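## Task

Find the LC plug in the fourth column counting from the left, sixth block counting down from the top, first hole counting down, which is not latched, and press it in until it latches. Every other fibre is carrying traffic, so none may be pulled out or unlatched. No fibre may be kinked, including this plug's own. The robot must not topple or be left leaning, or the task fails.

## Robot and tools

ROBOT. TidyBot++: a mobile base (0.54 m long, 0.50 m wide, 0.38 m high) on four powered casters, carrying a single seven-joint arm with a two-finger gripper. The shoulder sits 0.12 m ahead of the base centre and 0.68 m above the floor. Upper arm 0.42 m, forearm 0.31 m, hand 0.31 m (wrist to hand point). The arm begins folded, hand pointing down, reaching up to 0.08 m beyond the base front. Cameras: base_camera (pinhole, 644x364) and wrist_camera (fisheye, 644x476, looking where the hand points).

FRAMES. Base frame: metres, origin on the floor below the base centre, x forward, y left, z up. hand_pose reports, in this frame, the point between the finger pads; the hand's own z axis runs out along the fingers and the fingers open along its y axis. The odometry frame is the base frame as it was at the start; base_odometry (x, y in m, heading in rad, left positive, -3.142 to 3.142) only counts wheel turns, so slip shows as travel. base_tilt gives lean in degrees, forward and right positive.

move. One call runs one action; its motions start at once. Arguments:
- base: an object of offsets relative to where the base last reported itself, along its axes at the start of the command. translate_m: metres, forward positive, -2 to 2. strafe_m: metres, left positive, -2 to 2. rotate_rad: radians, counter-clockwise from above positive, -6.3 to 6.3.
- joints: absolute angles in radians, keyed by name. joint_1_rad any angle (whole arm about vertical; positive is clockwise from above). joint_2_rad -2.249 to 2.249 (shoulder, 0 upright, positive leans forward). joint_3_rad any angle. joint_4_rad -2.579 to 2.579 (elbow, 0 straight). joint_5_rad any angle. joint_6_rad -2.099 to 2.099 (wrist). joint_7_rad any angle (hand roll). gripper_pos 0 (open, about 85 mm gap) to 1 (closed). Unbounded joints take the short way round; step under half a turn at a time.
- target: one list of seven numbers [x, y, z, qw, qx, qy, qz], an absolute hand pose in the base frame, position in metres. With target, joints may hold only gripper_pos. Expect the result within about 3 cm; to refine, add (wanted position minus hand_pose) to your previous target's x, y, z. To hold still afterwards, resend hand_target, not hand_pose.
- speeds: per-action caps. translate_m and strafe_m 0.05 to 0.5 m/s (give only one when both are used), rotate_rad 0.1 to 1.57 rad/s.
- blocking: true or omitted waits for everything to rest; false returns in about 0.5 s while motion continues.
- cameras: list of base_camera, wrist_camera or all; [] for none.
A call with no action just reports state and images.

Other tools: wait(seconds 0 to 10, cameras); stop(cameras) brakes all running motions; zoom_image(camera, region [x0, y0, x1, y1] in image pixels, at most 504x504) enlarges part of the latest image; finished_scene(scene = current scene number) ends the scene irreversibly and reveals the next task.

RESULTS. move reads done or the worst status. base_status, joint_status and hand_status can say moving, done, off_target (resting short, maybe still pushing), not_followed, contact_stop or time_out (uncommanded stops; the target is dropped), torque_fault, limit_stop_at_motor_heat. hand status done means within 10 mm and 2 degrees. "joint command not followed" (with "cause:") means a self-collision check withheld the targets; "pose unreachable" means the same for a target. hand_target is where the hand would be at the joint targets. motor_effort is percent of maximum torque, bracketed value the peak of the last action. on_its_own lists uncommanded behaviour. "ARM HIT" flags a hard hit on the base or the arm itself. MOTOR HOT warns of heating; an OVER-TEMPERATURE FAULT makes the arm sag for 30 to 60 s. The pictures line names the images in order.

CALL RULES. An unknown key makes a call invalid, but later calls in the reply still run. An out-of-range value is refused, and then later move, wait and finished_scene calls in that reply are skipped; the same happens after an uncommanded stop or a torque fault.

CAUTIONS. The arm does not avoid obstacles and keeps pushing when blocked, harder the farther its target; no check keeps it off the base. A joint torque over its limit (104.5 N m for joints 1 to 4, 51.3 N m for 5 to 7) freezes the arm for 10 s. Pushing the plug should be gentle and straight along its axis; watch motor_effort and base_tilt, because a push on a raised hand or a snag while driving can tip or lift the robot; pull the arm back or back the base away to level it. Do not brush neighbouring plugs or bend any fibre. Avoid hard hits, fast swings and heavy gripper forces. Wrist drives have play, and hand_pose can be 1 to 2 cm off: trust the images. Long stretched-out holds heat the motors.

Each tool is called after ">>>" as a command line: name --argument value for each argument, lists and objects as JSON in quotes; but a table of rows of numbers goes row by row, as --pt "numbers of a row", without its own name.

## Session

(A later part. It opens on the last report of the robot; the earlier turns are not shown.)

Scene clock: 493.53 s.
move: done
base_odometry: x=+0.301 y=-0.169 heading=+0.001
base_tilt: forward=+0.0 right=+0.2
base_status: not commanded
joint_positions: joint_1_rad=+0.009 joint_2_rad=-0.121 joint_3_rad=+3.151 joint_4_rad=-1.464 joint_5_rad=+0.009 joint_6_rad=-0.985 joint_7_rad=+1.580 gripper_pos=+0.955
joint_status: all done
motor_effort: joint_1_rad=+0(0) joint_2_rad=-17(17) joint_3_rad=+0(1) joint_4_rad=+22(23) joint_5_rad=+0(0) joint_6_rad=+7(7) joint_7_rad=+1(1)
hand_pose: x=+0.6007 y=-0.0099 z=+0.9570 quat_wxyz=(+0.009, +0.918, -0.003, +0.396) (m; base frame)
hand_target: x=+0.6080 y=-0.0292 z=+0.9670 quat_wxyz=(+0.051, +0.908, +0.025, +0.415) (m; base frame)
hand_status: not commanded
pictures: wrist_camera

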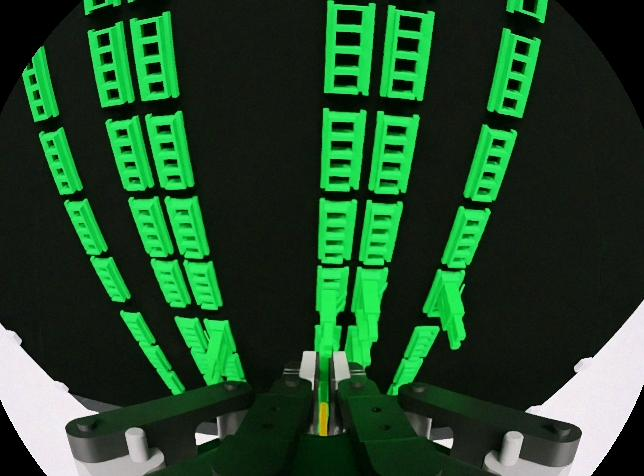

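>>> move --joints '{"gripper_pos": 0.97}' --cameras '["wrist_camera"]'

>>> zoom_image --camera "wrist_camera" --region '[290, 310, 360, 440]'

Scene clock: 501.10 s.
move: done
base_odometry: x=+0.301 y=-0.169 heading=+0.001
base_tilt: forward=+0.0 right=+0.2
base_status: not commanded
joint_positions: joint_1_rad=+0.009 joint_2_rad=-0.121 joint_3_rad=+3.151 joint_4_rad=-1.464 joint_5_rad=+0.009 joint_6_rad=-0.985 joint_7_rad=+1.580 gripper_pos=+0.970
joint_status: all done
motor_effort: joint_1_rad=+0(0) joint_2_rad=-17(17) joint_3_rad=+0(0) joint_4_rad=+22(23) joint_5_rad=+0(0) joint_6_rad=+7(7) joint_7_rad=+1(1)
hand_pose: x=+0.6007 y=-0.0099 z=+0.9570 quat_wxyz=(+0.009, +0.918, -0.003, +0.396) (m; base frame)
hand_target: x=+0.6080 y=-0.0292 z=+0.9670 quat_wxyz=(+0.051, +0.908, +0.025, +0.415) (m; base frame)
hand_status: not commanded
pictures: wrist_camera

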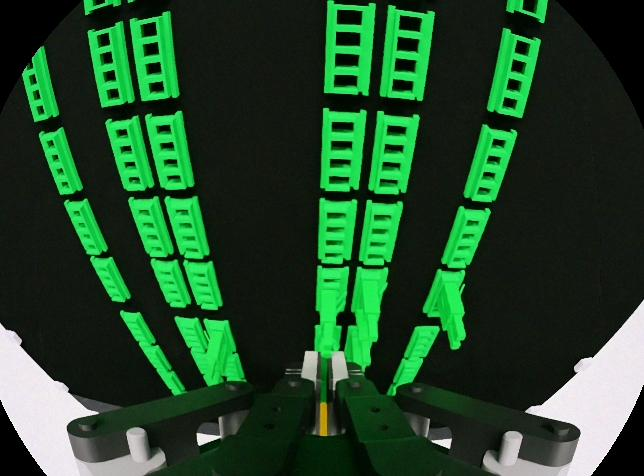

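Scaled by 3.877.

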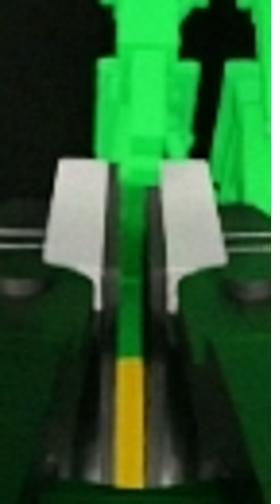

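>>> move --joints '{"gripper_pos": 0.985}' --cameras '["wrist_camera"]'

>>> zoom_image --camera "wrist_camera" --region '[290, 310, 360, 440]'

Scene clock: 508.93 s.
move: done
base_odometry: x=+0.301 y=-0.169 heading=+0.001
base_tilt: forward=+0.0 right=+0.2
base_status: not commanded
joint_positions: joint_1_rad=+0.009 joint_2_rad=-0.121 joint_3_rad=+3.151 joint_4_rad=-1.464 joint_5_rad=+0.009 joint_6_rad=-0.985 joint_7_rad=+1.580 gripper_pos=+0.985
joint_status: all done
motor_effort: joint_1_rad=+0(0) joint_2_rad=-17(17) joint_3_rad=+0(0) joint_4_rad=+22(23) joint_5_rad=+0(0) joint_6_rad=+7(7) joint_7_rad=+1(1)
hand_pose: x=+0.6007 y=-0.0099 z=+0.9570 quat_wxyz=(+0.009, +0.918, -0.003, +0.396) (m; base frame)
hand_target: x=+0.6080 y=-0.0292 z=+0.9670 quat_wxyz=(+0.051, +0.908, +0.025, +0.415) (m; base frame)
hand_status: not commanded
pictures: wrist_camera

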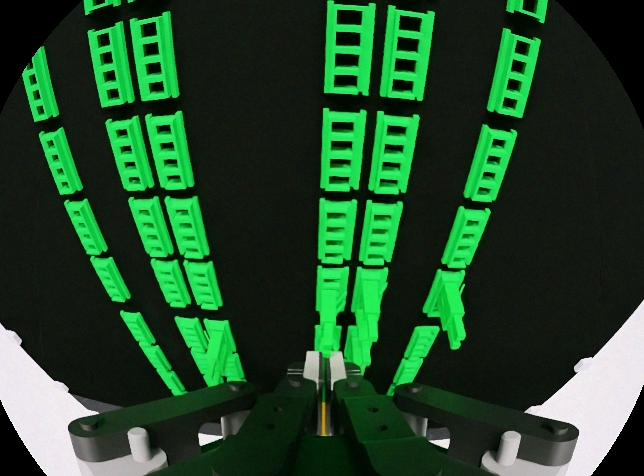

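Scaled by 3.877.

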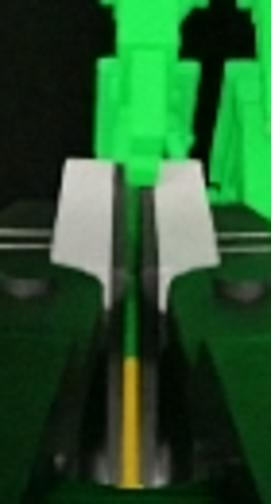

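>>> move --joints '{"gripper_pos": 0.92}' --cameras '[]'

>>> move --joints '{"joint_2_rad": -0.130, "joint_4_rad": -1.493, "joint_6_rad": -0.917}' --cameras '["wrist_camera"]'

>>> zoom_image --camera "wrist_camera" --region '[260, 260, 380, 440]'

Scene clock: 520.30 s.
move: done
base_odometry: x=+0.301 y=-0.169 heading=+0.001
base_tilt: forward=+0.0 right=+0.2
base_status: not commanded
joint_positions: joint_1_rad=+0.009 joint_2_rad=-0.121 joint_3_rad=+3.151 joint_4_rad=-1.464 joint_5_rad=+0.009 joint_6_rad=-0.985 joint_7_rad=+1.580 gripper_pos=+0.920
joint_status: all done
motor_effort: joint_1_rad=+0(0) joint_2_rad=-17(17) joint_3_rad=+0(1) joint_4_rad=+22(23) joint_5_rad=+0(0) joint_6_rad=+7(7) joint_7_rad=+1(1)
hand_pose: x=+0.6007 y=-0.0099 z=+0.9570 quat_wxyz=(+0.009, +0.918, -0.003, +0.396) (m; base frame)
hand_target: x=+0.6080 y=-0.0292 z=+0.9670 quat_wxyz=(+0.051, +0.908, +0.025, +0.415) (m; base frame)
hand_status: not commanded
pictures: none
No camera images: "cameras" was empty.

Scene clock: 520.90 s.
move: done
base_odometry: x=+0.301 y=-0.169 heading=+0.001
base_tilt: forward=+0.0 right=+0.2
base_status: not commanded
joint_positions: joint_1_rad=+0.009 joint_2_rad=-0.121 joint_3_rad=+3.151 joint_4_rad=-1.482 joint_5_rad=+0.009 joint_6_rad=-0.969 joint_7_rad=+1.580 gripper_pos=+0.920
joint_status: all done
motor_effort: joint_1_rad=+0(0) joint_2_rad=-17(18) joint_3_rad=+0(0) joint_4_rad=+23(23) joint_5_rad=+0(0) joint_6_rad=+7(8) joint_7_rad=+1(1)
hand_pose: x=+0.6015 y=-0.0099 z=+0.9511 quat_wxyz=(+0.009, +0.919, -0.003, +0.395) (m; base frame)
hand_target: x=+0.6079 y=-0.0290 z=+0.9616 quat_wxyz=(+0.051, +0.908, +0.025, +0.415) (m; base frame)
hand_status: not commanded
pictures: wrist_camera

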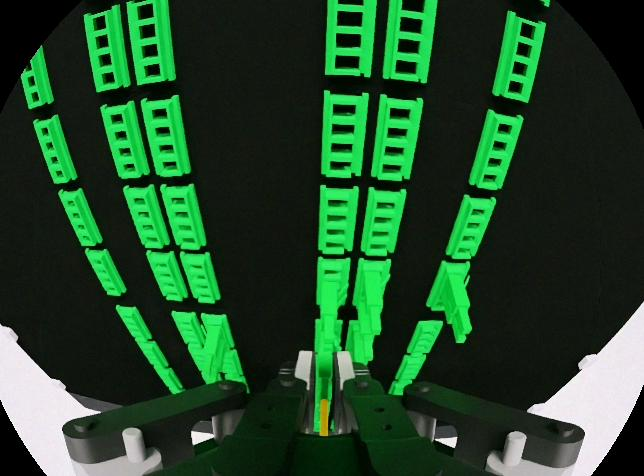

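Scaled by 2.800.

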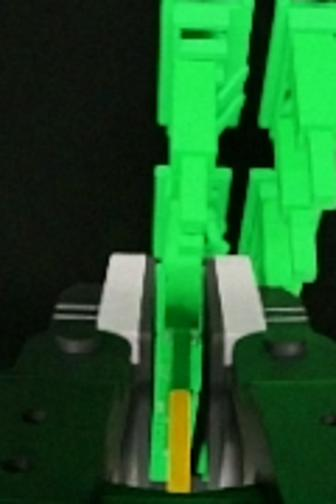

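>>> move --joints '{"gripper_pos": 0.97}' --cameras '["wrist_camera"]'

>>> zoom_image --camera "wrist_camera" --region '[290, 310, 360, 440]'

Scene clock: 545.30 s.
move: done
base_odometry: x=+0.301 y=-0.169 heading=+0.001
base_tilt: forward=+0.0 right=+0.2
base_status: not commanded
joint_positions: joint_1_rad=+0.009 joint_2_rad=-0.121 joint_3_rad=+3.151 joint_4_rad=-1.482 joint_5_rad=+0.009 joint_6_rad=-0.969 joint_7_rad=+1.580 gripper_pos=+0.968
joint_status: all done
motor_effort: joint_1_rad=+0(1) joint_2_rad=-17(17) joint_3_rad=+0(0) joint_4_rad=+22(23) joint_5_rad=+0(0) joint_6_rad=+7(7) joint_7_rad=+1(1)
hand_pose: x=+0.6015 y=-0.0099 z=+0.9511 quat_wxyz=(+0.009, +0.919, -0.003, +0.395) (m; base frame)
hand_target: x=+0.6079 y=-0.0290 z=+0.9616 quat_wxyz=(+0.051, +0.908, +0.025, +0.415) (m; base frame)
hand_status: not commanded
pictures: wrist_camera

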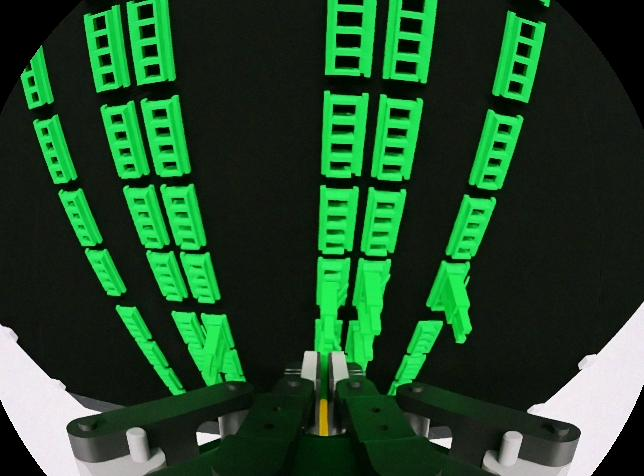

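Scaled by 3.877.

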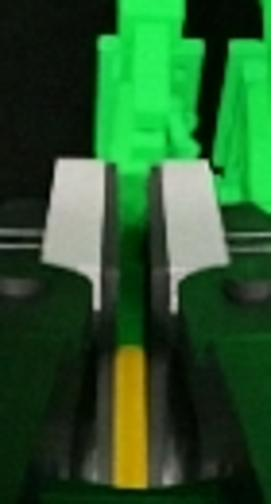

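>>> move --joints '{"gripper_pos": 0.98}' --cameras '["wrist_camera"]'

>>> zoom_image --camera "wrist_camera" --region '[290, 310, 360, 440]'

Scene clock: 550.40 s.
move: done
base_odometry: x=+0.301 y=-0.169 heading=+0.001
base_tilt: forward=+0.0 right=+0.2
base_status: not commanded
joint_positions: joint_1_rad=+0.009 joint_2_rad=-0.121 joint_3_rad=+3.151 joint_4_rad=-1.482 joint_5_rad=+0.009 joint_6_rad=-0.969 joint_7_rad=+1.580 gripper_pos=+0.976
joint_status: all done
motor_effort: joint_1_rad=-1(1) joint_2_rad=-17(17) joint_3_rad=-1(1) joint_4_rad=+22(22) joint_5_rad=-1(1) joint_6_rad=+7(7) joint_7_rad=+1(1)
hand_pose: x=+0.6015 y=-0.0099 z=+0.9511 quat_wxyz=(+0.009, +0.919, -0.003, +0.395) (m; base frame)
hand_target: x=+0.6079 y=-0.0290 z=+0.9616 quat_wxyz=(+0.051, +0.908, +0.025, +0.415) (m; base frame)
hand_status: not commanded
pictures: wrist_camera

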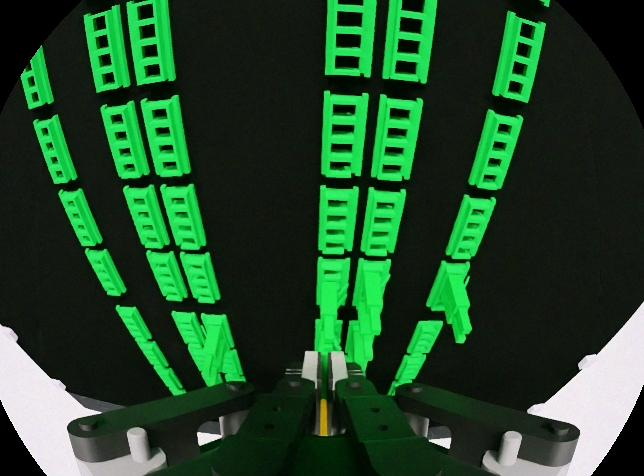

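Scaled by 3.877.

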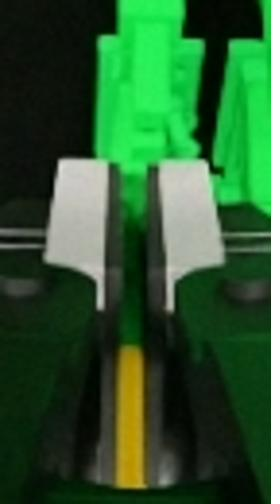

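>>> move --base '{"translate_m": 0.004}' --speeds '{"translate_m": 0.05}' --cameras '["wrist_camera"]'

>>> zoom_image --camera "wrist_camera" --region '[290, 310, 360, 440]'

Scene clock: 556.77 s.
move: done
base_odometry: x=+0.305 y=-0.169 heading=+0.001
base_tilt: forward=+0.0 right=+0.2
base_status: done
joint_positions: joint_1_rad=+0.009 joint_2_rad=-0.123 joint_3_rad=+3.151 joint_4_rad=-1.482 joint_5_rad=+0.009 joint_6_rad=-0.968 joint_7_rad=+1.580 gripper_pos=+0.976
joint_status: not commanded
motor_effort: joint_1_rad=-1(1) joint_2_rad=-17(21) joint_3_rad=-1(1) joint_4_rad=+22(23) joint_5_rad=-1(1) joint_6_rad=+7(8) joint_7_rad=+1(1)
hand_pose: x=+0.6011 y=-0.0099 z=+0.9516 quat_wxyz=(+0.009, +0.918, -0.003, +0.396) (m; base frame)
hand_target: x=+0.6079 y=-0.0290 z=+0.9616 quat_wxyz=(+0.051, +0.908, +0.025, +0.415) (m; base frame)
hand_status: not commanded
pictures: wrist_camera

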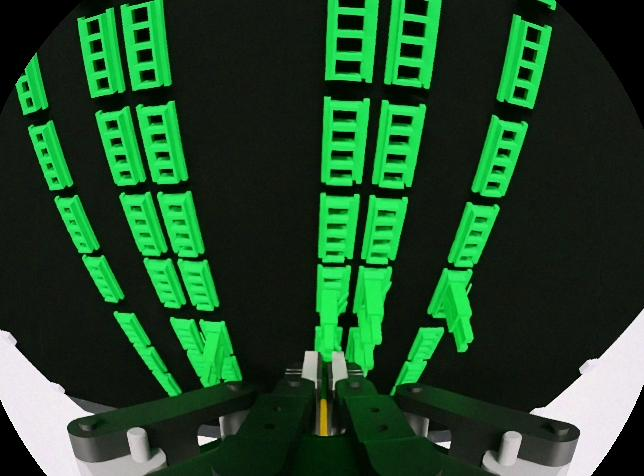

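Scaled by 3.877.

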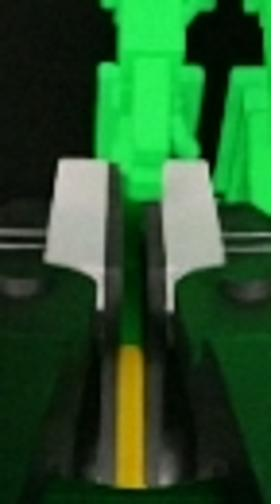

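>>> move --base '{"translate_m": 0.004}' --speeds '{"translate_m": 0.05}' --cameras '["wrist_camera"]'

>>> zoom_image --camera "wrist_camera" --region '[290, 310, 360, 440]'

Scene clock: 562.70 s.
move: done
base_odometry: x=+0.310 y=-0.169 heading=+0.001
base_tilt: forward=+0.0 right=+0.2
base_status: done
joint_positions: joint_1_rad=+0.009 joint_2_rad=-0.126 joint_3_rad=+3.151 joint_4_rad=-1.486 joint_5_rad=+0.009 joint_6_rad=-0.967 joint_7_rad=+1.580 gripper_pos=+0.976
joint_status: not commanded
motor_effort: joint_1_rad=-1(2) joint_2_rad=-16(18) joint_3_rad=-1(1) joint_4_rad=+22(25) joint_5_rad=-1(1) joint_6_rad=+7(11) joint_7_rad=+1(1)
hand_pose: x=+0.5998 y=-0.0100 z=+0.9515 quat_wxyz=(+0.010, +0.918, -0.003, +0.396) (m; base frame)
hand_target: x=+0.6079 y=-0.0290 z=+0.9616 quat_wxyz=(+0.051, +0.908, +0.025, +0.415) (m; base frame)
hand_status: not commanded
pictures: wrist_camera

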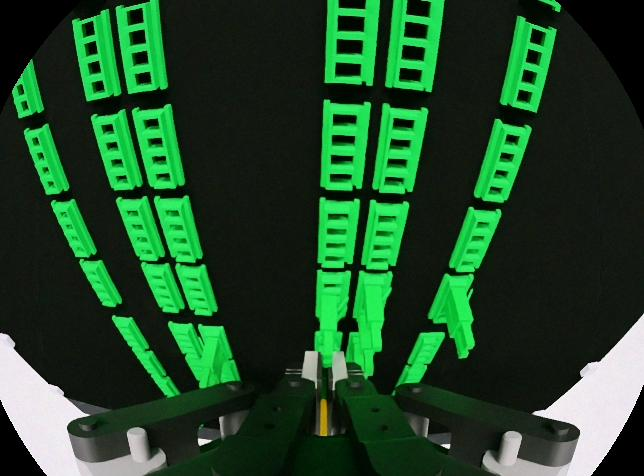

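Scaled by 3.877.

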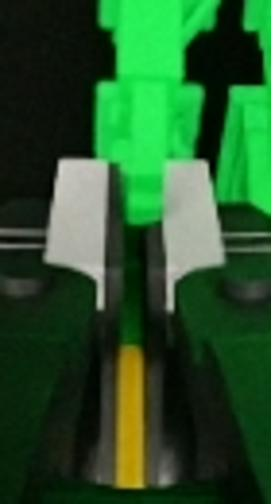

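>>> move --base '{"translate_m": 0.004}' --speeds '{"translate_m": 0.05}' --cameras '["wrist_camera"]'

>>> zoom_image --camera "wrist_camera" --region '[290, 310, 360, 440]'

Scene clock: 573.07 s.
move: done
base_odometry: x=+0.314 y=-0.169 heading=+0.001
base_tilt: forward=+0.0 right=+0.2
base_status: done
joint_positions: joint_1_rad=+0.009 joint_2_rad=-0.135 joint_3_rad=+3.151 joint_4_rad=-1.494 joint_5_rad=+0.010 joint_6_rad=-0.968 joint_7_rad=+1.580 gripper_pos=+0.976
joint_status: not commanded
motor_effort: joint_1_rad=-1(2) joint_2_rad=-17(19) joint_3_rad=-1(1) joint_4_rad=+24(26) joint_5_rad=-1(1) joint_6_rad=+8(15) joint_7_rad=+1(1)
hand_pose: x=+0.5964 y=-0.0100 z=+0.9514 quat_wxyz=(+0.010, +0.918, -0.003, +0.396) (m; base frame)
hand_target: x=+0.6079 y=-0.0290 z=+0.9616 quat_wxyz=(+0.051, +0.908, +0.025, +0.415) (m; base frame)
hand_status: not commanded
pictures: wrist_camera

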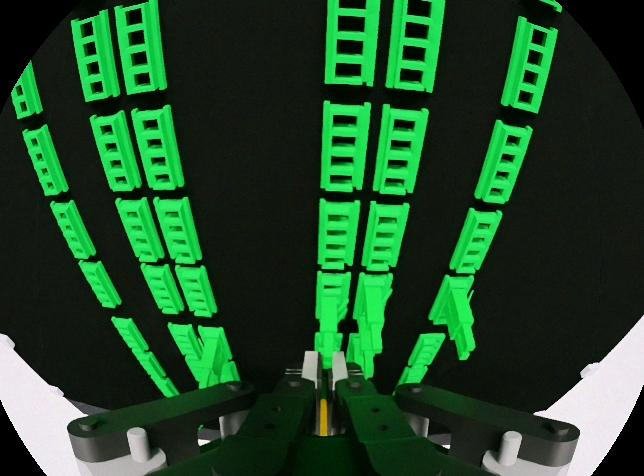

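Scaled by 3.877.

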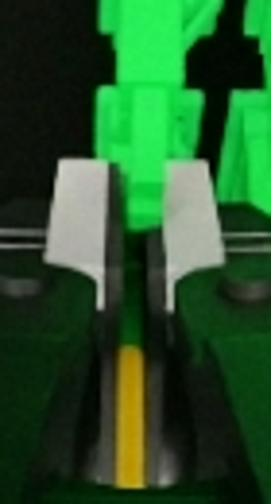

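>>> move --base '{"translate_m": 0.004}' --speeds '{"translate_m": 0.05}' --cameras '["wrist_camera"]'

>>> zoom_image --camera "wrist_camera" --region '[290, 310, 360, 440]'

Scene clock: 579.17 s.
move: done
base_odometry: x=+0.318 y=-0.169 heading=+0.001
base_tilt: forward=+0.0 right=+0.2
base_status: done
joint_positions: joint_1_rad=+0.009 joint_2_rad=-0.143 joint_3_rad=+3.151 joint_4_rad=-1.500 joint_5_rad=+0.010 joint_6_rad=-0.971 joint_7_rad=+1.580 gripper_pos=+0.976
joint_status: not commanded
motor_effort: joint_1_rad=-2(2) joint_2_rad=-15(18) joint_3_rad=-1(1) joint_4_rad=+24(26) joint_5_rad=-1(1) joint_6_rad=+11(16) joint_7_rad=+1(1)
hand_pose: x=+0.5926 y=-0.0100 z=+0.9513 quat_wxyz=(+0.010, +0.918, -0.003, +0.396) (m; base frame)
hand_target: x=+0.6079 y=-0.0290 z=+0.9616 quat_wxyz=(+0.051, +0.908, +0.025, +0.415) (m; base frame)
hand_status: not commanded
pictures: wrist_camera

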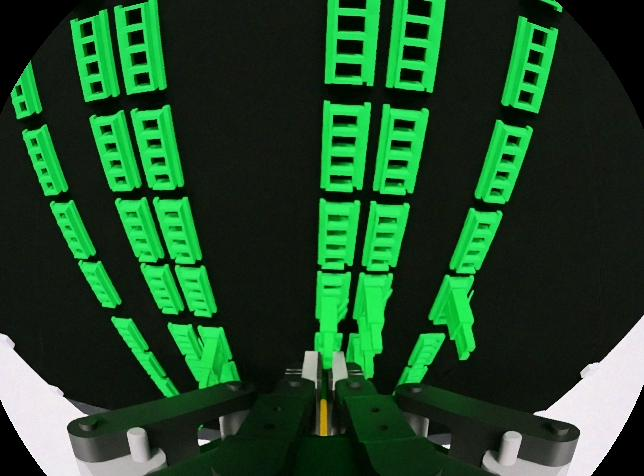

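Scaled by 3.877.

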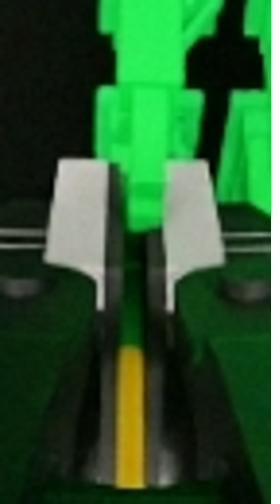

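>>> move --base '{"translate_m": -0.005}' --speeds '{"translate_m": 0.05}' --cameras '["wrist_camera"]'

>>> zoom_image --camera "wrist_camera" --region '[290, 310, 360, 440]'

Scene clock: 590.73 s.
move: done
base_odometry: x=+0.312 y=-0.169 heading=+0.001
base_tilt: forward=+0.0 right=+0.2
base_status: done
joint_positions: joint_1_rad=+0.009 joint_2_rad=-0.137 joint_3_rad=+3.151 joint_4_rad=-1.501 joint_5_rad=+0.010 joint_6_rad=-0.954 joint_7_rad=+1.580 gripper_pos=+0.976
joint_status: not commanded
motor_effort: joint_1_rad=-1(2) joint_2_rad=-16(21) joint_3_rad=-1(2) joint_4_rad=+25(25) joint_5_rad=-1(1) joint_6_rad=+10(12) joint_7_rad=+1(1)
hand_pose: x=+0.5976 y=-0.0101 z=+0.9515 quat_wxyz=(+0.010, +0.916, -0.003, +0.400) (m; base frame)
hand_target: x=+0.6079 y=-0.0290 z=+0.9616 quat_wxyz=(+0.051, +0.908, +0.025, +0.415) (m; base frame)
hand_status: not commanded
pictures: wrist_camera

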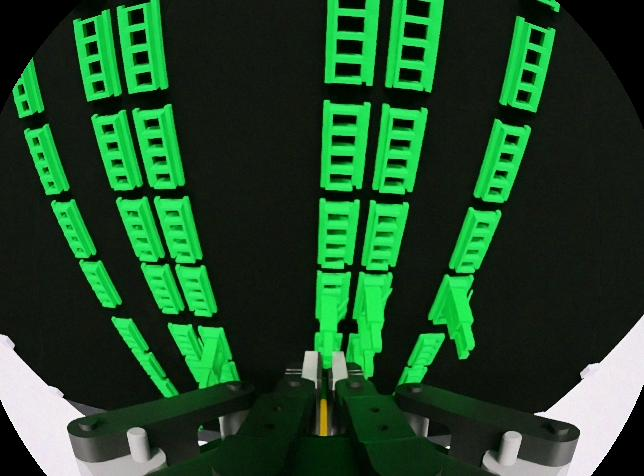

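Scaled by 3.877.

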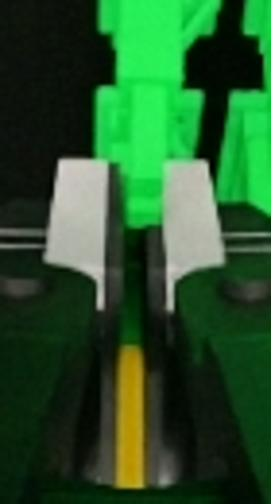

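>>> move --base '{"translate_m": -0.004}' --speeds '{"translate_m": 0.05}' --cameras '["wrist_camera"]'

>>> zoom_image --camera "wrist_camera" --region '[290, 310, 360, 440]'

Scene clock: 596.73 s.
move: done
base_odometry: x=+0.308 y=-0.169 heading=+0.001
base_tilt: forward=+0.0 right=+0.2
base_status: done
joint_positions: joint_1_rad=+0.009 joint_2_rad=-0.131 joint_3_rad=+3.151 joint_4_rad=-1.501 joint_5_rad=+0.010 joint_6_rad=-0.943 joint_7_rad=+1.580 gripper_pos=+0.976
joint_status: not commanded
motor_effort: joint_1_rad=-1(1) joint_2_rad=-15(22) joint_3_rad=-1(1) joint_4_rad=+21(26) joint_5_rad=-1(1) joint_6_rad=+6(10) joint_7_rad=+1(1)
hand_pose: x=+0.6015 y=-0.0101 z=+0.9512 quat_wxyz=(+0.010, +0.915, -0.003, +0.402) (m; base frame)
hand_target: x=+0.6079 y=-0.0290 z=+0.9616 quat_wxyz=(+0.051, +0.908, +0.025, +0.415) (m; base frame)
hand_status: not commanded
pictures: wrist_camera

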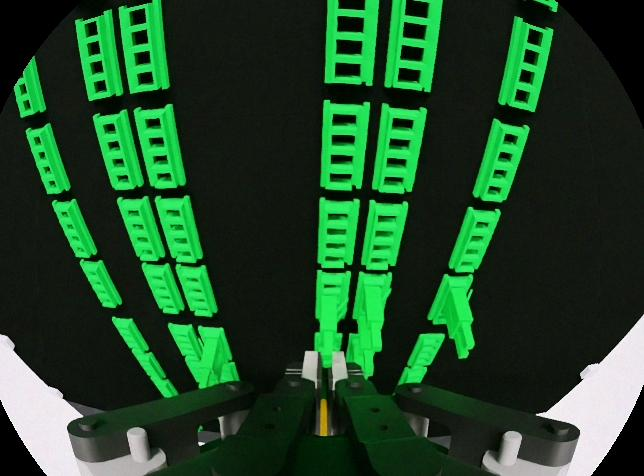

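Scaled by 3.877.

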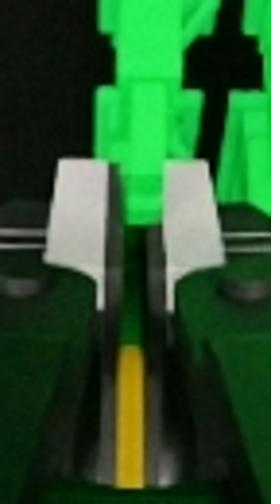

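>>> move --joints '{"gripper_pos": 0.91}' --cameras '["wrist_camera"]'

>>> zoom_image --camera "wrist_camera" --region '[260, 260, 380, 440]'

Scene clock: 603.70 s.
move: done
base_odometry: x=+0.308 y=-0.169 heading=+0.001
base_tilt: forward=+0.0 right=+0.2
base_status: not commanded
joint_positions: joint_1_rad=+0.003 joint_2_rad=-0.131 joint_3_rad=+3.151 joint_4_rad=-1.501 joint_5_rad=+0.012 joint_6_rad=-0.943 joint_7_rad=+1.580 gripper_pos=+0.910
joint_status: all done
motor_effort: joint_1_rad=+0(4) joint_2_rad=-16(17) joint_3_rad=+1(4) joint_4_rad=+24(25) joint_5_rad=+0(3) joint_6_rad=+9(9) joint_7_rad=+1(1)
hand_pose: x=+0.6015 y=-0.0079 z=+0.9514 quat_wxyz=(+0.010, +0.915, +0.000, +0.403) (m; base frame)
hand_target: x=+0.6079 y=-0.0290 z=+0.9616 quat_wxyz=(+0.051, +0.908, +0.025, +0.415) (m; base frame)
hand_status: not commanded
pictures: wrist_camera

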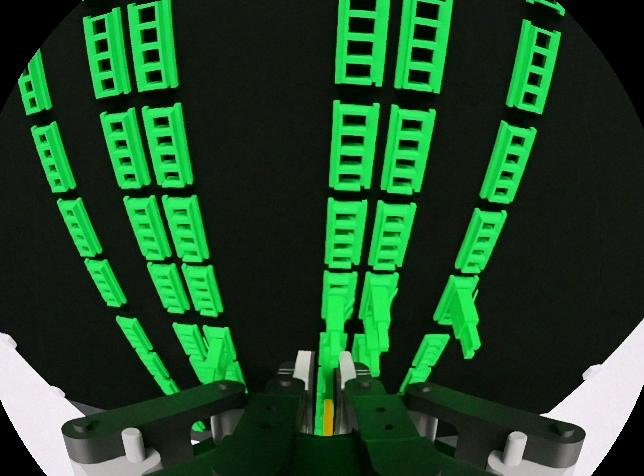

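Scaled by 2.800.

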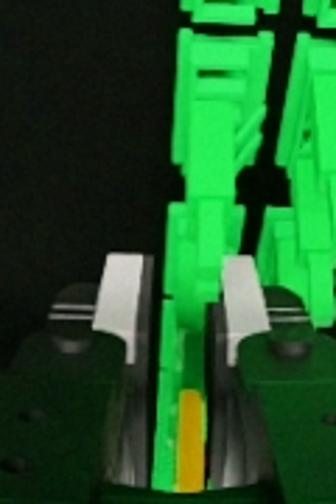

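>>> move --base '{"translate_m": -0.05, "strafe_m": -0.002}' --speeds '{"translate_m": 0.08}' --cameras '["wrist_camera"]'

>>> zoom_image --camera "wrist_camera" --region '[280, 240, 380, 380]'

Scene clock: 614.00 s.
move: done
base_odometry: x=+0.258 y=-0.170 heading=+0.001
base_tilt: forward=+0.0 right=+0.2
base_status: done
joint_positions: joint_1_rad=+0.003 joint_2_rad=-0.132 joint_3_rad=+3.151 joint_4_rad=-1.501 joint_5_rad=+0.012 joint_6_rad=-0.941 joint_7_rad=+1.580 gripper_pos=+0.910
joint_status: not commanded
motor_effort: joint_1_rad=+0(1) joint_2_rad=-16(20) joint_3_rad=+0(1) joint_4_rad=+23(24) joint_5_rad=+0(0) joint_6_rad=+7(9) joint_7_rad=+1(1)
hand_pose: x=+0.6016 y=-0.0080 z=+0.9523 quat_wxyz=(+0.010, +0.915, +0.000, +0.404) (m; base frame)
hand_target: x=+0.6079 y=-0.0290 z=+0.9616 quat_wxyz=(+0.051, +0.908, +0.025, +0.415) (m; base frame)
hand_status: not commanded
pictures: wrist_camera

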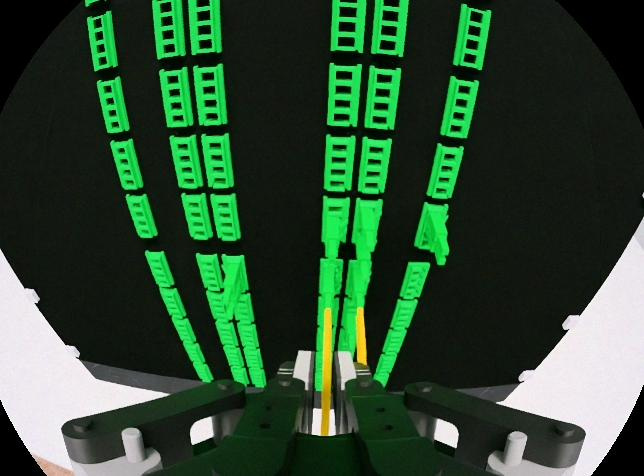

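Scaled by 3.600.

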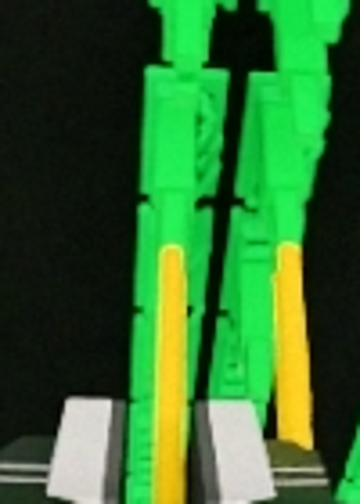

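>>> move --base '{"translate_m": -0.04}' --cameras '[]'

>>> move --target '[0.54, 0.12, 1.0, 0.2330, 0.7330, -0.3036, 0.5625]' --cameras '["wrist_camera"]'

Scene clock: 628.97 s.
move: done
base_odometry: x=+0.218 y=-0.171 heading=+0.001
base_tilt: forward=+0.0 right=+0.2
base_status: done
joint_positions: joint_1_rad=+0.003 joint_2_rad=-0.135 joint_3_rad=+3.151 joint_4_rad=-1.501 joint_5_rad=+0.012 joint_6_rad=-0.941 joint_7_rad=+1.580 gripper_pos=+0.910
joint_status: not commanded
motor_effort: joint_1_rad=+0(1) joint_2_rad=-17(20) joint_3_rad=+0(2) joint_4_rad=+22(23) joint_5_rad=+0(1) joint_6_rad=+7(8) joint_7_rad=+1(1)
hand_pose: x=+0.6007 y=-0.0080 z=+0.9537 quat_wxyz=(+0.010, +0.914, +0.000, +0.405) (m; base frame)
hand_target: x=+0.6079 y=-0.0290 z=+0.9616 quat_wxyz=(+0.051, +0.908, +0.025, +0.415) (m; base frame)
hand_status: not commanded
pictures: none
No camera images: "cameras" was empty.

Scene clock: 631.67 s.
move: off_target
base_odometry: x=+0.218 y=-0.171 heading=+0.001
base_tilt: forward=+0.0 right=+0.2
base_status: not commanded
joint_positions: joint_1_rad=+1.437 joint_2_rad=-0.988 joint_3_rad=+2.230 joint_4_rad=-1.432 joint_5_rad=-0.164 joint_6_rad=-1.046 joint_7_rad=+1.020 gripper_pos=+0.910
joint_status: not commanded
motor_effort: joint_1_rad=+0(1) joint_2_rad=+24(25) joint_3_rad=+15(15) joint_4_rad=+13(23) joint_5_rad=+5(5) joint_6_rad=+7(8) joint_7_rad=+1(1)
hand_pose: x=+0.5302 y=+0.0968 z=+1.0233 quat_wxyz=(+0.271, +0.725, -0.280, +0.568) (m; base frame)
hand_target: x=+0.5400 y=+0.1200 z=+1.0000 quat_wxyz=(+0.233, +0.733, -0.304, +0.562) (m; base frame)
hand_status: off_target (0.034 m and 5.2 deg from the pose sent, 0.149 m and 51.6 deg at the start)
pictures: wrist_camera

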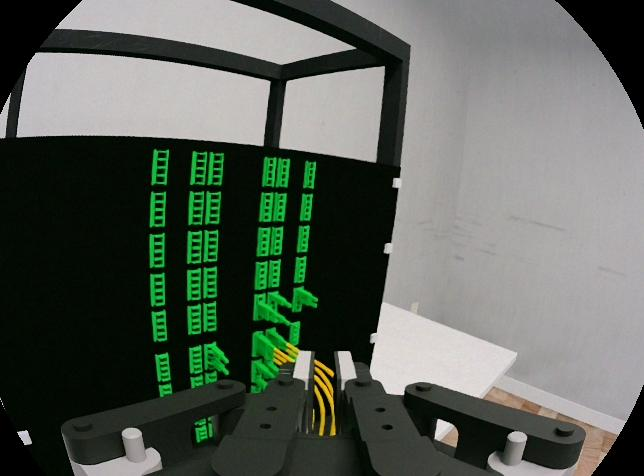

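>>> zoom_image --camera "wrist_camera" --region '[245, 320, 305, 390]'

Scaled by 7.200.

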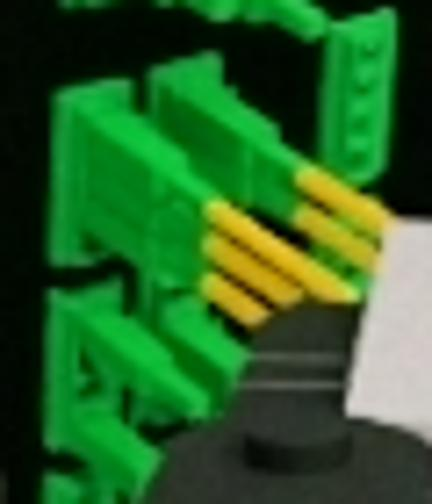

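>>> zoom_image --camera "wrist_camera" --region '[262, 335, 292, 370]'

Scaled by 14.400.

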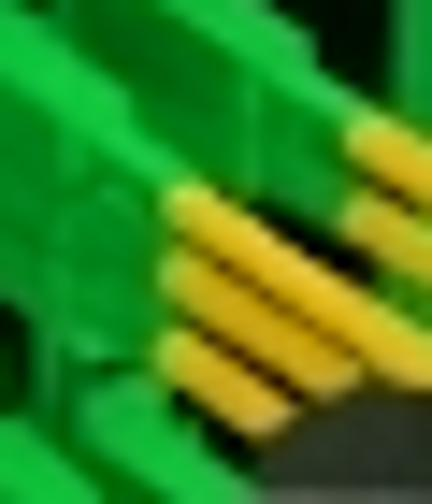

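>>> move --joints '{"joint_1_rad": 0.0, "joint_2_rad": -0.059, "joint_3_rad": 3.168, "joint_4_rad": -1.233, "joint_5_rad": 0.067, "joint_6_rad": -1.21, "joint_7_rad": 1.638, "gripper_pos": 0.88}' --cameras '["wrist_camera"]'

Scene clock: 674.80 s.
move: done
base_odometry: x=+0.218 y=-0.171 heading=+0.001
base_tilt: forward=+0.0 right=+0.2
base_status: not commanded
joint_positions: joint_1_rad=+0.020 joint_2_rad=-0.074 joint_3_rad=+3.142 joint_4_rad=-1.260 joint_5_rad=+0.000 joint_6_rad=-1.162 joint_7_rad=+1.571 gripper_pos=+0.880
joint_status: all done
motor_effort: joint_1_rad=+0(2) joint_2_rad=-18(25) joint_3_rad=+0(16) joint_4_rad=+20(23) joint_5_rad=+0(5) joint_6_rad=+7(9) joint_7_rad=+1(2)
hand_pose: x=+0.6013 y=-0.0082 z=+1.0012 quat_wxyz=(+0.004, +0.922, -0.009, +0.387) (m; base frame)
hand_target: x=+0.5975 y=-0.0313 z=+0.9977 quat_wxyz=(+0.050, +0.928, +0.018, +0.368) (m; base frame)
hand_status: not commanded
pictures: wrist_camera

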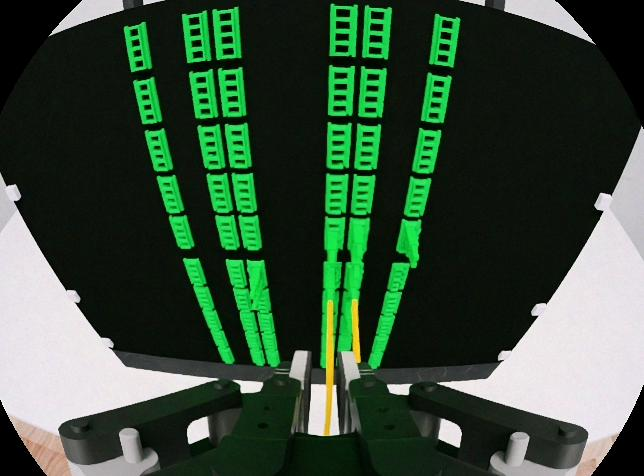

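>>> move --base '{"strafe_m": -0.004, "translate_m": 0.05}' --speeds '{"translate_m": 0.1}' --joints '{"joint_2_rad": -0.13, "joint_4_rad": -1.49, "joint_6_rad": -0.92, "gripper_pos": 0.9}' --cameras '["wrist_camera"]'

>>> zoom_image --camera "wrist_camera" --region '[260, 240, 380, 420]'

Scene clock: 693.33 s.
move: done
base_odometry: x=+0.268 y=-0.175 heading=+0.001
base_tilt: forward=+0.0 right=+0.2
base_status: done
joint_positions: joint_1_rad=+0.017 joint_2_rad=-0.119 joint_3_rad=+3.144 joint_4_rad=-1.473 joint_5_rad=+0.003 joint_6_rad=-0.974 joint_7_rad=+1.574 gripper_pos=+0.900
joint_status: all done
motor_effort: joint_1_rad=+0(1) joint_2_rad=-17(21) joint_3_rad=+0(1) joint_4_rad=+22(23) joint_5_rad=+0(0) joint_6_rad=+7(8) joint_7_rad=+1(1)
hand_pose: x=+0.6022 y=-0.0090 z=+0.9537 quat_wxyz=(+0.006, +0.918, -0.007, +0.396) (m; base frame)
hand_target: x=+0.6077 y=-0.0290 z=+0.9626 quat_wxyz=(+0.051, +0.908, +0.025, +0.415) (m; base frame)
hand_status: not commanded
pictures: wrist_camera

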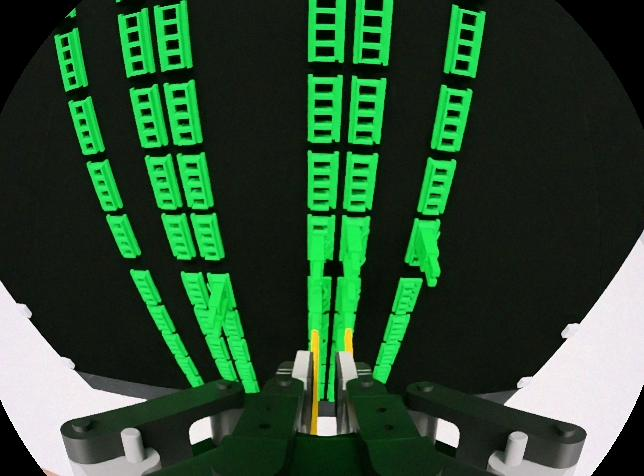

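Scaled by 2.800.

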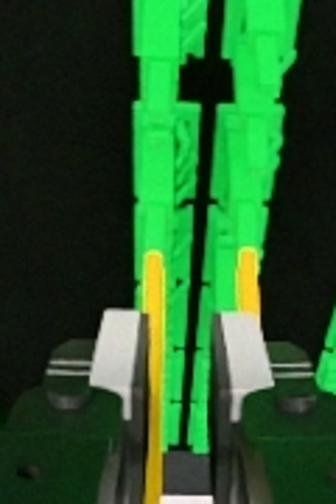

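>>> move --base '{"strafe_m": 0.0048}' --speeds '{"strafe_m": 0.05}' --cameras '["wrist_camera"]'

>>> zoom_image --camera "wrist_camera" --region '[260, 240, 380, 420]'

Scene clock: 701.40 s.
move: done
base_odometry: x=+0.268 y=-0.170 heading=+0.001
base_tilt: forward=+0.0 right=+0.2
base_status: done
joint_positions: joint_1_rad=+0.015 joint_2_rad=-0.119 joint_3_rad=+3.147 joint_4_rad=-1.474 joint_5_rad=+0.005 joint_6_rad=-0.973 joint_7_rad=+1.574 gripper_pos=+0.900
joint_status: not commanded
motor_effort: joint_1_rad=+0(2) joint_2_rad=-17(18) joint_3_rad=+1(3) joint_4_rad=+23(23) joint_5_rad=+0(1) joint_6_rad=+7(7) joint_7_rad=+1(1)
hand_pose: x=+0.6021 y=-0.0098 z=+0.9532 quat_wxyz=(+0.007, +0.918, -0.008, +0.396) (m; base frame)
hand_target: x=+0.6077 y=-0.0290 z=+0.9626 quat_wxyz=(+0.051, +0.908, +0.025, +0.415) (m; base frame)
hand_status: not commanded
pictures: wrist_camera

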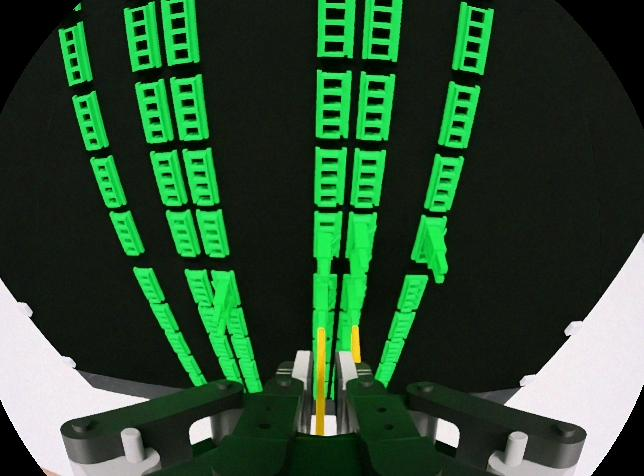

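Scaled by 2.800.

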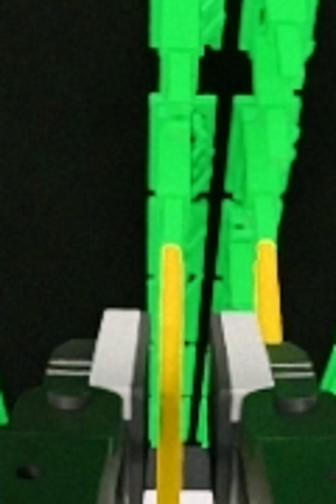

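>>> move --base '{"translate_m": 0.04, "strafe_m": 0.0005}' --speeds '{"translate_m": 0.06}' --joints '{"joint_4_rad": -1.500, "joint_6_rad": -0.912}' --cameras '["wrist_camera"]'

>>> zoom_image --camera "wrist_camera" --region '[260, 260, 380, 440]'

Scene clock: 710.93 s.
move: done
base_odometry: x=+0.308 y=-0.170 heading=+0.000
base_tilt: forward=+0.0 right=+0.2
base_status: done
joint_positions: joint_1_rad=+0.015 joint_2_rad=-0.125 joint_3_rad=+3.147 joint_4_rad=-1.489 joint_5_rad=+0.005 joint_6_rad=-0.964 joint_7_rad=+1.574 gripper_pos=+0.900
joint_status: all done
motor_effort: joint_1_rad=+0(0) joint_2_rad=-17(20) joint_3_rad=+0(1) joint_4_rad=+23(23) joint_5_rad=+0(0) joint_6_rad=+7(9) joint_7_rad=+1(1)
hand_pose: x=+0.6003 y=-0.0098 z=+0.9501 quat_wxyz=(+0.007, +0.918, -0.007, +0.396) (m; base frame)
hand_target: x=+0.6080 y=-0.0289 z=+0.9590 quat_wxyz=(+0.050, +0.908, +0.026, +0.415) (m; base frame)
hand_status: not commanded
pictures: wrist_camera

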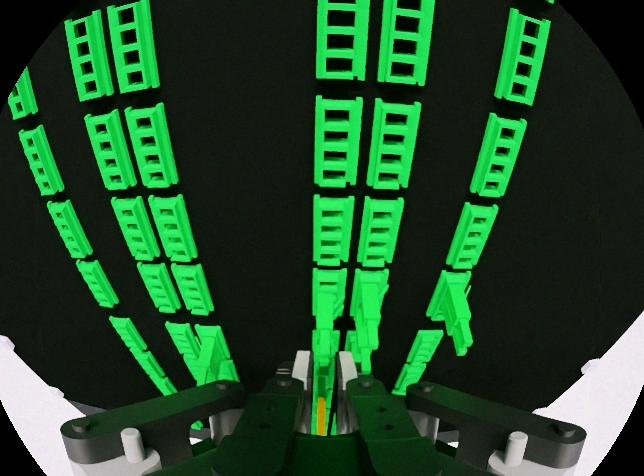

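Scaled by 2.800.

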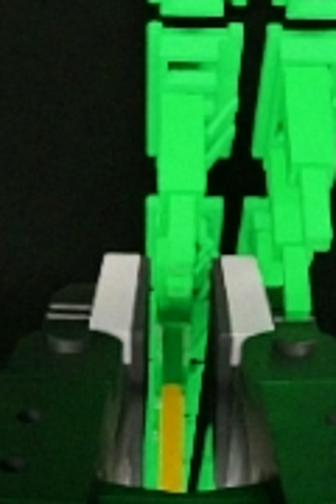

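>>> move --joints '{"joint_2_rad": -0.136}' --base '{"translate_m": 0.002}' --speeds '{"translate_m": 0.05}' --cameras '[]'

Scene clock: 735.90 s.
move: done
base_odometry: x=+0.310 y=-0.170 heading=+0.000
base_tilt: forward=+0.0 right=+0.2
base_status: done
joint_positions: joint_1_rad=+0.015 joint_2_rad=-0.130 joint_3_rad=+3.147 joint_4_rad=-1.494 joint_5_rad=+0.005 joint_6_rad=-0.963 joint_7_rad=+1.574 gripper_pos=+0.900
joint_status: all done
motor_effort: joint_1_rad=+0(1) joint_2_rad=-17(18) joint_3_rad=+0(1) joint_4_rad=+22(25) joint_5_rad=+0(1) joint_6_rad=+8(11) joint_7_rad=+1(1)
hand_pose: x=+0.5986 y=-0.0099 z=+0.9499 quat_wxyz=(+0.007, +0.918, -0.007, +0.396) (m; base frame)
hand_target: x=+0.6063 y=-0.0289 z=+0.9619 quat_wxyz=(+0.051, +0.907, +0.025, +0.417) (m; base frame)
hand_status: not commanded
pictures: none
No camera images: "cameras" was empty.

>>> move --joints '{"joint_2_rad": -0.140}' --cameras '["wrist_camera"]'

>>> zoom_image --camera "wrist_camera" --region '[280, 310, 370, 440]'

Scene clock: 751.63 s.
move: done
base_odometry: x=+0.310 y=-0.170 heading=+0.000
base_tilt: forward=+0.0 right=+0.2
base_status: not commanded
joint_positions: joint_1_rad=+0.015 joint_2_rad=-0.130 joint_3_rad=+3.147 joint_4_rad=-1.494 joint_5_rad=+0.005 joint_6_rad=-0.963 joint_7_rad=+1.574 gripper_pos=+0.900
joint_status: all done
motor_effort: joint_1_rad=+0(0) joint_2_rad=-17(17) joint_3_rad=+0(0) joint_4_rad=+24(24) joint_5_rad=+0(0) joint_6_rad=+8(8) joint_7_rad=+1(1)
hand_pose: x=+0.5985 y=-0.0099 z=+0.9500 quat_wxyz=(+0.007, +0.918, -0.007, +0.396) (m; base frame)
hand_target: x=+0.6052 y=-0.0289 z=+0.9639 quat_wxyz=(+0.051, +0.906, +0.025, +0.419) (m; base frame)
hand_status: not commanded
pictures: wrist_camera

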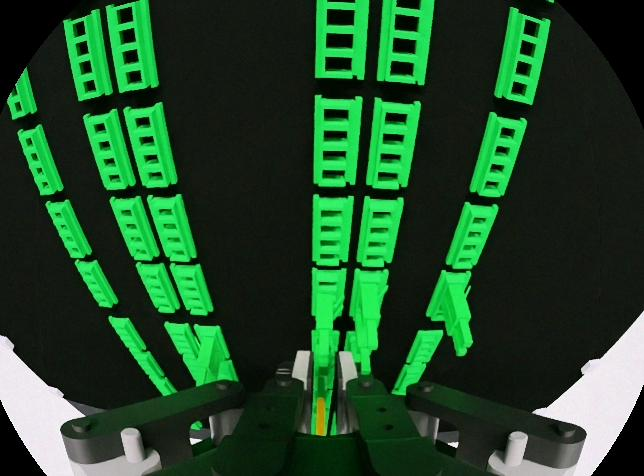

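Scaled by 3.877.

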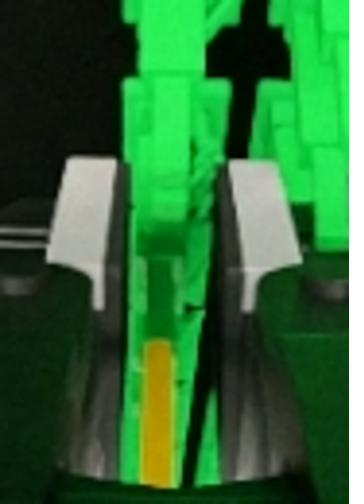

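>>> move --joints '{"joint_2_rad": -0.147}' --cameras '[]'

Scene clock: 759.27 s.
move: done
base_odometry: x=+0.310 y=-0.170 heading=+0.000
base_tilt: forward=+0.0 right=+0.2
base_status: not commanded
joint_positions: joint_1_rad=+0.015 joint_2_rad=-0.131 joint_3_rad=+3.147 joint_4_rad=-1.494 joint_5_rad=+0.005 joint_6_rad=-0.963 joint_7_rad=+1.574 gripper_pos=+0.900
joint_status: all done
motor_effort: joint_1_rad=+0(0) joint_2_rad=-17(18) joint_3_rad=+0(0) joint_4_rad=+22(24) joint_5_rad=+0(0) joint_6_rad=+8(8) joint_7_rad=+1(1)
hand_pose: x=+0.5981 y=-0.0098 z=+0.9503 quat_wxyz=(+0.007, +0.918, -0.007, +0.396) (m; base frame)
hand_target: x=+0.6032 y=-0.0289 z=+0.9673 quat_wxyz=(+0.051, +0.905, +0.025, +0.422) (m; base frame)
hand_status: not commanded
pictures: none
No camera images: "cameras" was empty.

>>> move --joints '{"joint_2_rad": -0.150}' --cameras '[]'

Scene clock: 762.20 s.
move: done
base_odometry: x=+0.310 y=-0.170 heading=+0.000
base_tilt: forward=+0.0 right=+0.2
base_status: not commanded
joint_positions: joint_1_rad=+0.015 joint_2_rad=-0.132 joint_3_rad=+3.147 joint_4_rad=-1.494 joint_5_rad=+0.005 joint_6_rad=-0.963 joint_7_rad=+1.574 gripper_pos=+0.900
joint_status: all done
motor_effort: joint_1_rad=+0(0) joint_2_rad=-17(17) joint_3_rad=+0(0) joint_4_rad=+22(24) joint_5_rad=+0(0) joint_6_rad=+8(8) joint_7_rad=+1(1)
hand_pose: x=+0.5980 y=-0.0098 z=+0.9505 quat_wxyz=(+0.007, +0.918, -0.007, +0.396) (m; base frame)
hand_target: x=+0.6023 y=-0.0289 z=+0.9687 quat_wxyz=(+0.051, +0.904, +0.025, +0.424) (m; base frame)
hand_status: not commanded
pictures: none
No camera images: "cameras" was empty.

>>> move --joints '{"joint_2_rad": -0.154}' --base '{"translate_m": 0.0025}' --speeds '{"translate_m": 0.05}' --cameras '[]'

>>> move --joints '{"gripper_pos": 0.97}' --cameras '["wrist_camera"]'

>>> zoom_image --camera "wrist_camera" --region '[290, 310, 360, 440]'

Scene clock: 769.27 s.
move: done
base_odometry: x=+0.313 y=-0.170 heading=+0.000
base_tilt: forward=+0.0 right=+0.2
base_status: done
joint_positions: joint_1_rad=+0.015 joint_2_rad=-0.137 joint_3_rad=+3.147 joint_4_rad=-1.500 joint_5_rad=+0.005 joint_6_rad=-0.963 joint_7_rad=+1.574 gripper_pos=+0.900
joint_status: all done
motor_effort: joint_1_rad=+0(1) joint_2_rad=-16(18) joint_3_rad=+0(1) joint_4_rad=+23(27) joint_5_rad=+0(1) joint_6_rad=+8(12) joint_7_rad=+1(1)
hand_pose: x=+0.5958 y=-0.0098 z=+0.9501 quat_wxyz=(+0.007, +0.918, -0.007, +0.397) (m; base frame)
hand_target: x=+0.6012 y=-0.0289 z=+0.9707 quat_wxyz=(+0.051, +0.903, +0.025, +0.425) (m; base frame)
hand_status: not commanded
pictures: none
No camera images: "cameras" was empty.

Scene clock: 769.80 s.
move: done
base_odometry: x=+0.313 y=-0.170 heading=+0.000
base_tilt: forward=+0.0 right=+0.2
base_status: not commanded
joint_positions: joint_1_rad=+0.012 joint_2_rad=-0.137 joint_3_rad=+3.147 joint_4_rad=-1.500 joint_5_rad=+0.007 joint_6_rad=-0.963 joint_7_rad=+1.574 gripper_pos=+0.967
joint_status: all done
motor_effort: joint_1_rad=+0(2) joint_2_rad=-17(17) joint_3_rad=+0(3) joint_4_rad=+22(24) joint_5_rad=+0(2) joint_6_rad=+7(8) joint_7_rad=+1(1)
hand_pose: x=+0.5958 y=-0.0086 z=+0.9503 quat_wxyz=(+0.007, +0.918, -0.006, +0.397) (m; base frame)
hand_target: x=+0.6012 y=-0.0289 z=+0.9707 quat_wxyz=(+0.051, +0.903, +0.025, +0.425) (m; base frame)
hand_status: not commanded
pictures: wrist_camera

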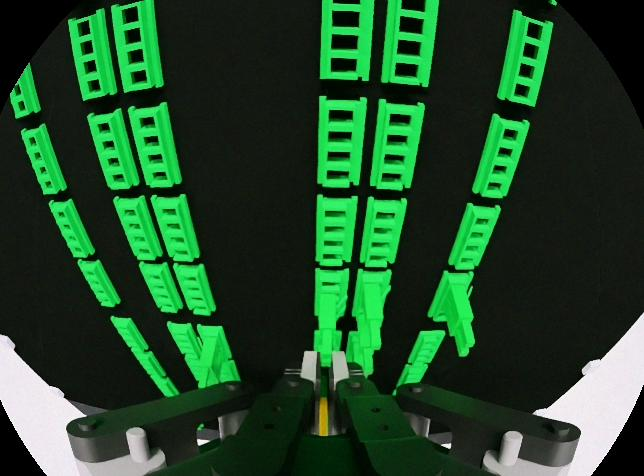

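Scaled by 3.877.

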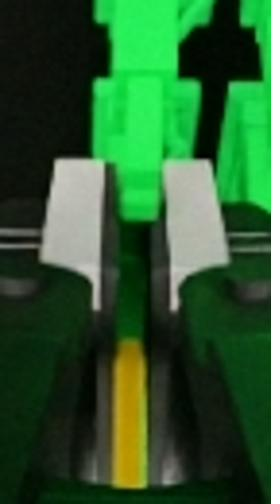

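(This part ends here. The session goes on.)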